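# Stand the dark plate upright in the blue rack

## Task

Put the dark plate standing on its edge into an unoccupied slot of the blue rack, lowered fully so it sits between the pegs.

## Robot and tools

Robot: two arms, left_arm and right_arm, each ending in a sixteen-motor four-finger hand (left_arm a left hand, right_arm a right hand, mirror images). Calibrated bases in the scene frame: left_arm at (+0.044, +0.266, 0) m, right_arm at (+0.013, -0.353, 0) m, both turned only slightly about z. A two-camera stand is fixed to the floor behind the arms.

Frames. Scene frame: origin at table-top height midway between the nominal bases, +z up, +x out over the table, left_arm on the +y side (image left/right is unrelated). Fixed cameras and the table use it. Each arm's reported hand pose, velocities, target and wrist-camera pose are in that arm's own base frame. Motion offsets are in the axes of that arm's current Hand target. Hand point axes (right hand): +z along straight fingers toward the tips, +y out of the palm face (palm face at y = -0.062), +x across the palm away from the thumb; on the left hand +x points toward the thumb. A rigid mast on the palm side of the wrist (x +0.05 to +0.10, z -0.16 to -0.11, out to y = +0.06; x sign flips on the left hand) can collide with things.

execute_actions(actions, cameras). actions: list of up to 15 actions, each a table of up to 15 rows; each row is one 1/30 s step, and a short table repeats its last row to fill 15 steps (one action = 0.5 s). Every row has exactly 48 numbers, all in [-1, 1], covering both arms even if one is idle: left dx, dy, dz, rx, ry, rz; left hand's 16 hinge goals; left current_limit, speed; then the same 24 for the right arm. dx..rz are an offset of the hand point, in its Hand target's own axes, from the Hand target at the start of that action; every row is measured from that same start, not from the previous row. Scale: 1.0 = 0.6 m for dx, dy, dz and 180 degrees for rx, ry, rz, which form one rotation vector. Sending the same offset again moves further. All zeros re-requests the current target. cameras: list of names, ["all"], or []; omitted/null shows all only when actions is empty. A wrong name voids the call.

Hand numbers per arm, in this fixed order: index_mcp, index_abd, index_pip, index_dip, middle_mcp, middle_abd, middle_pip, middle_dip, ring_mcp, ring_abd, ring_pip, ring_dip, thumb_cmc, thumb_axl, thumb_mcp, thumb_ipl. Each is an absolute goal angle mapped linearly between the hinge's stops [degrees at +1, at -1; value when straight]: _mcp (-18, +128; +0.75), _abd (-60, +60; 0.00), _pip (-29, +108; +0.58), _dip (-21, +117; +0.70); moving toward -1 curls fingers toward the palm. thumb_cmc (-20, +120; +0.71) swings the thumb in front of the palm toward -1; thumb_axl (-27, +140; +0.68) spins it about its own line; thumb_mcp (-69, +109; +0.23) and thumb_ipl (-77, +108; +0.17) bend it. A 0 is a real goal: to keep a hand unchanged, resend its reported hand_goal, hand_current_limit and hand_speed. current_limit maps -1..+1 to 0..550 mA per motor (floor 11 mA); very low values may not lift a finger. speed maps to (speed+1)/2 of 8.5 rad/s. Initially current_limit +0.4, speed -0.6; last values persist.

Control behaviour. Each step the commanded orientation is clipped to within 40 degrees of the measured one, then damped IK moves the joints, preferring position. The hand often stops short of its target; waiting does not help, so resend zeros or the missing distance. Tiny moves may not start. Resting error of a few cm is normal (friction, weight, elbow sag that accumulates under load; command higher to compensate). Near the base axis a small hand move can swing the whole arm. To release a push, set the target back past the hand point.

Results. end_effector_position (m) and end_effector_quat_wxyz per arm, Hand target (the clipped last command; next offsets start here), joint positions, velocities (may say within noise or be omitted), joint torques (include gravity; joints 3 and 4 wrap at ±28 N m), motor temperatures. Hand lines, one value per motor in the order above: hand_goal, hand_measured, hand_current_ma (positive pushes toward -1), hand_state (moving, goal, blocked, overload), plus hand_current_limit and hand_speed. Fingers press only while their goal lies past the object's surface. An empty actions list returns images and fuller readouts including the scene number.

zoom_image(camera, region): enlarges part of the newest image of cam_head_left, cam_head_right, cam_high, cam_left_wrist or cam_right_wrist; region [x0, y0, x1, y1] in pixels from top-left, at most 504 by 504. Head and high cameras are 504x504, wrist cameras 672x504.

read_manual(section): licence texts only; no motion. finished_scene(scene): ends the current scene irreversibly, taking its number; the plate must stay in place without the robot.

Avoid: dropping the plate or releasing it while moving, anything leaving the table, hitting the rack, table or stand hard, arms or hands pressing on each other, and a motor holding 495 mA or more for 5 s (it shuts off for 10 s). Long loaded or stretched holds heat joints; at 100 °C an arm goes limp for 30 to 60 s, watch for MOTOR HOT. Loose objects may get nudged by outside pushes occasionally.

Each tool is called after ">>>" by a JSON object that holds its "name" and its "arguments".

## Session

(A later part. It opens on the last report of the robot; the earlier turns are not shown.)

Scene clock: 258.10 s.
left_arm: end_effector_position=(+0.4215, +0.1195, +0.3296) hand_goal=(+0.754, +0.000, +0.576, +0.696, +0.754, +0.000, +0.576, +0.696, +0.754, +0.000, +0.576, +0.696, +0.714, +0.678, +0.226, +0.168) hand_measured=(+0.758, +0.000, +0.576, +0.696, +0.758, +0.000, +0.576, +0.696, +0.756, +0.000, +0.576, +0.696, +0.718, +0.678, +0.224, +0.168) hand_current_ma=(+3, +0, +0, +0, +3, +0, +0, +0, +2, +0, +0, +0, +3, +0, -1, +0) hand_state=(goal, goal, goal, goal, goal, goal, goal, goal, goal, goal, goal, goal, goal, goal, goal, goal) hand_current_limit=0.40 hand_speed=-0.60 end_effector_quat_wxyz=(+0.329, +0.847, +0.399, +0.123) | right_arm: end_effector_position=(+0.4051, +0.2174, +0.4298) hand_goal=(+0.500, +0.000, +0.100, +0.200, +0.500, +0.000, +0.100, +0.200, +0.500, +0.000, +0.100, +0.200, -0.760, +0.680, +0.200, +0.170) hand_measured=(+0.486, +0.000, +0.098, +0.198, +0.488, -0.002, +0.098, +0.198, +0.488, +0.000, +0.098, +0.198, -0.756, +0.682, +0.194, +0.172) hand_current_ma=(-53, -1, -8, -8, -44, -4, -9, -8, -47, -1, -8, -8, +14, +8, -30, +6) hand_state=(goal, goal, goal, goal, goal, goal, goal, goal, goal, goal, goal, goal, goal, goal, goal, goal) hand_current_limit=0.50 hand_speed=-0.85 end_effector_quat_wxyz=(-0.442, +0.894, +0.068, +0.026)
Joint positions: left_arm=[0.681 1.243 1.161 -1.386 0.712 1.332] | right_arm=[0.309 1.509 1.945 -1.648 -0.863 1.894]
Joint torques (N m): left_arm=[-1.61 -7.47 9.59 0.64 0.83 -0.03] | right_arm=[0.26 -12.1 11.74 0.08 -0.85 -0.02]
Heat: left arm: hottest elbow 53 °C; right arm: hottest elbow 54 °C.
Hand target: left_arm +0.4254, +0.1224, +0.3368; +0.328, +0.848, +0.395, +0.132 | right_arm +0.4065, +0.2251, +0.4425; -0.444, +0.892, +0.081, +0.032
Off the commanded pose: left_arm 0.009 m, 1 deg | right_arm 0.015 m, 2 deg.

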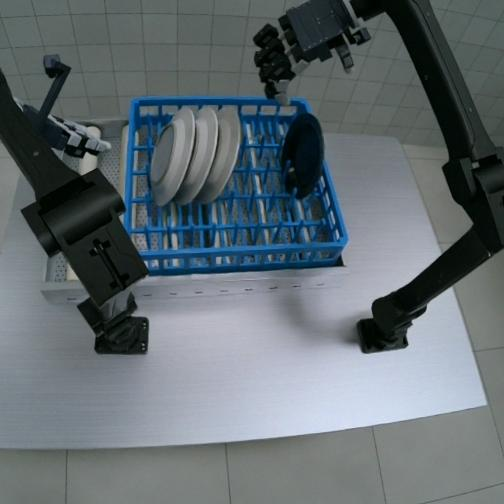

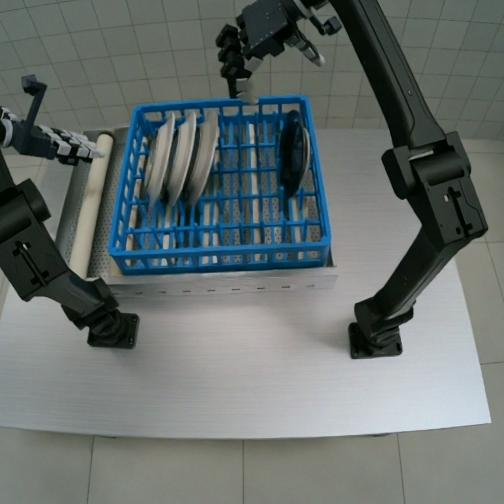

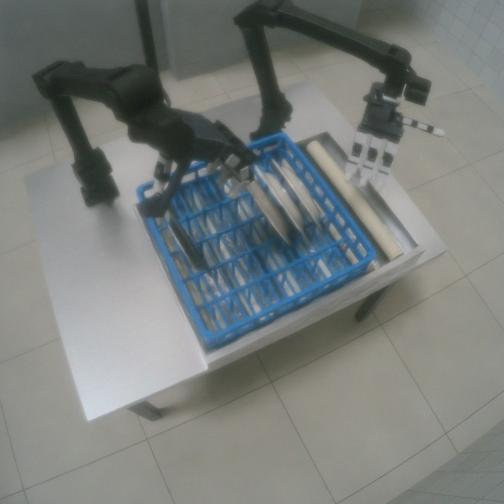

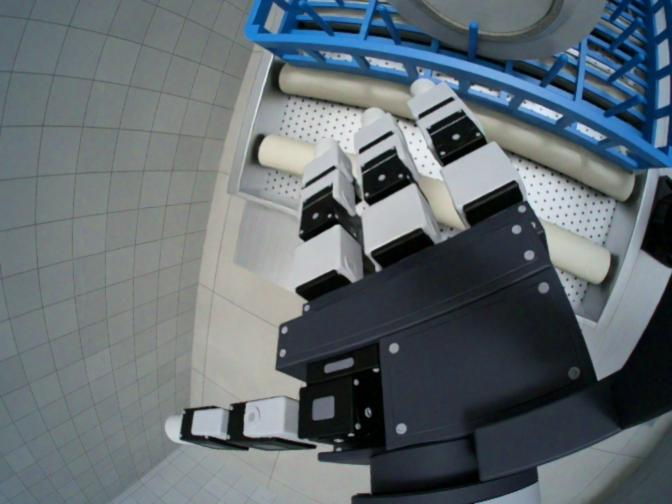

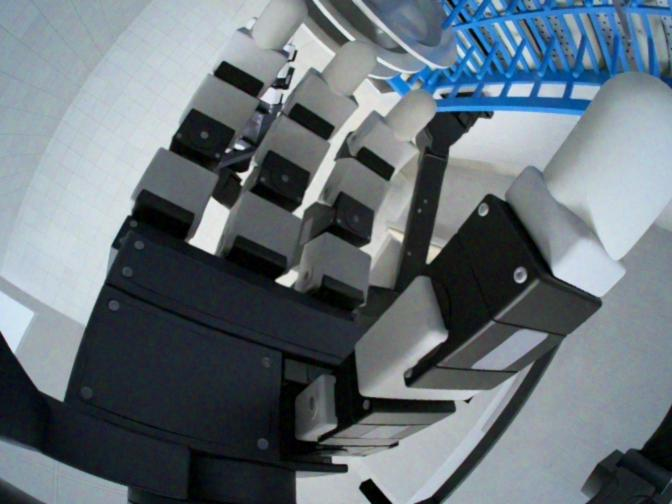

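>>> {"name": "zoom_image", "arguments": {"camera": "cam_head_right", "region": [260, 150, 330, 220]}}

>>> {"name": "zoom_image", "arguments": {"camera": "cam_high", "region": [140, 180, 240, 280]}}

Scaled by 7.200 from the camera's 504x504 image, which has a finer 720x720 frame.

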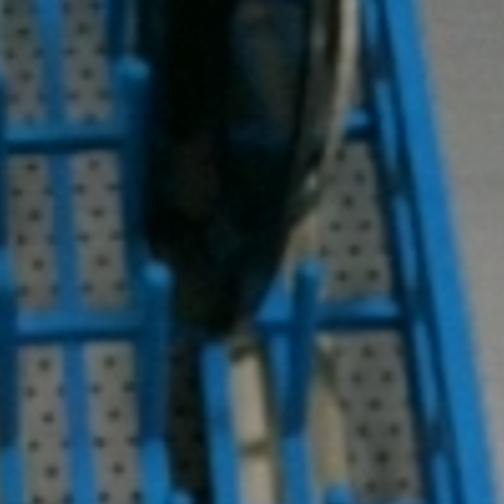

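Scaled by 5.040 from the camera's 504x504 image, which has a finer 720x720 frame.

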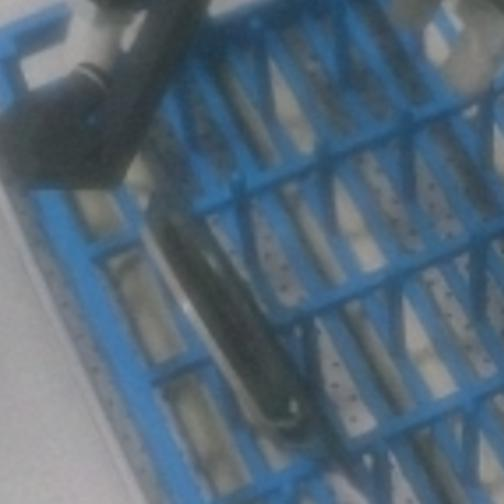

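>>> {"name": "finished_scene", "arguments": {"scene": 2}}

The scene is finished: the task was done.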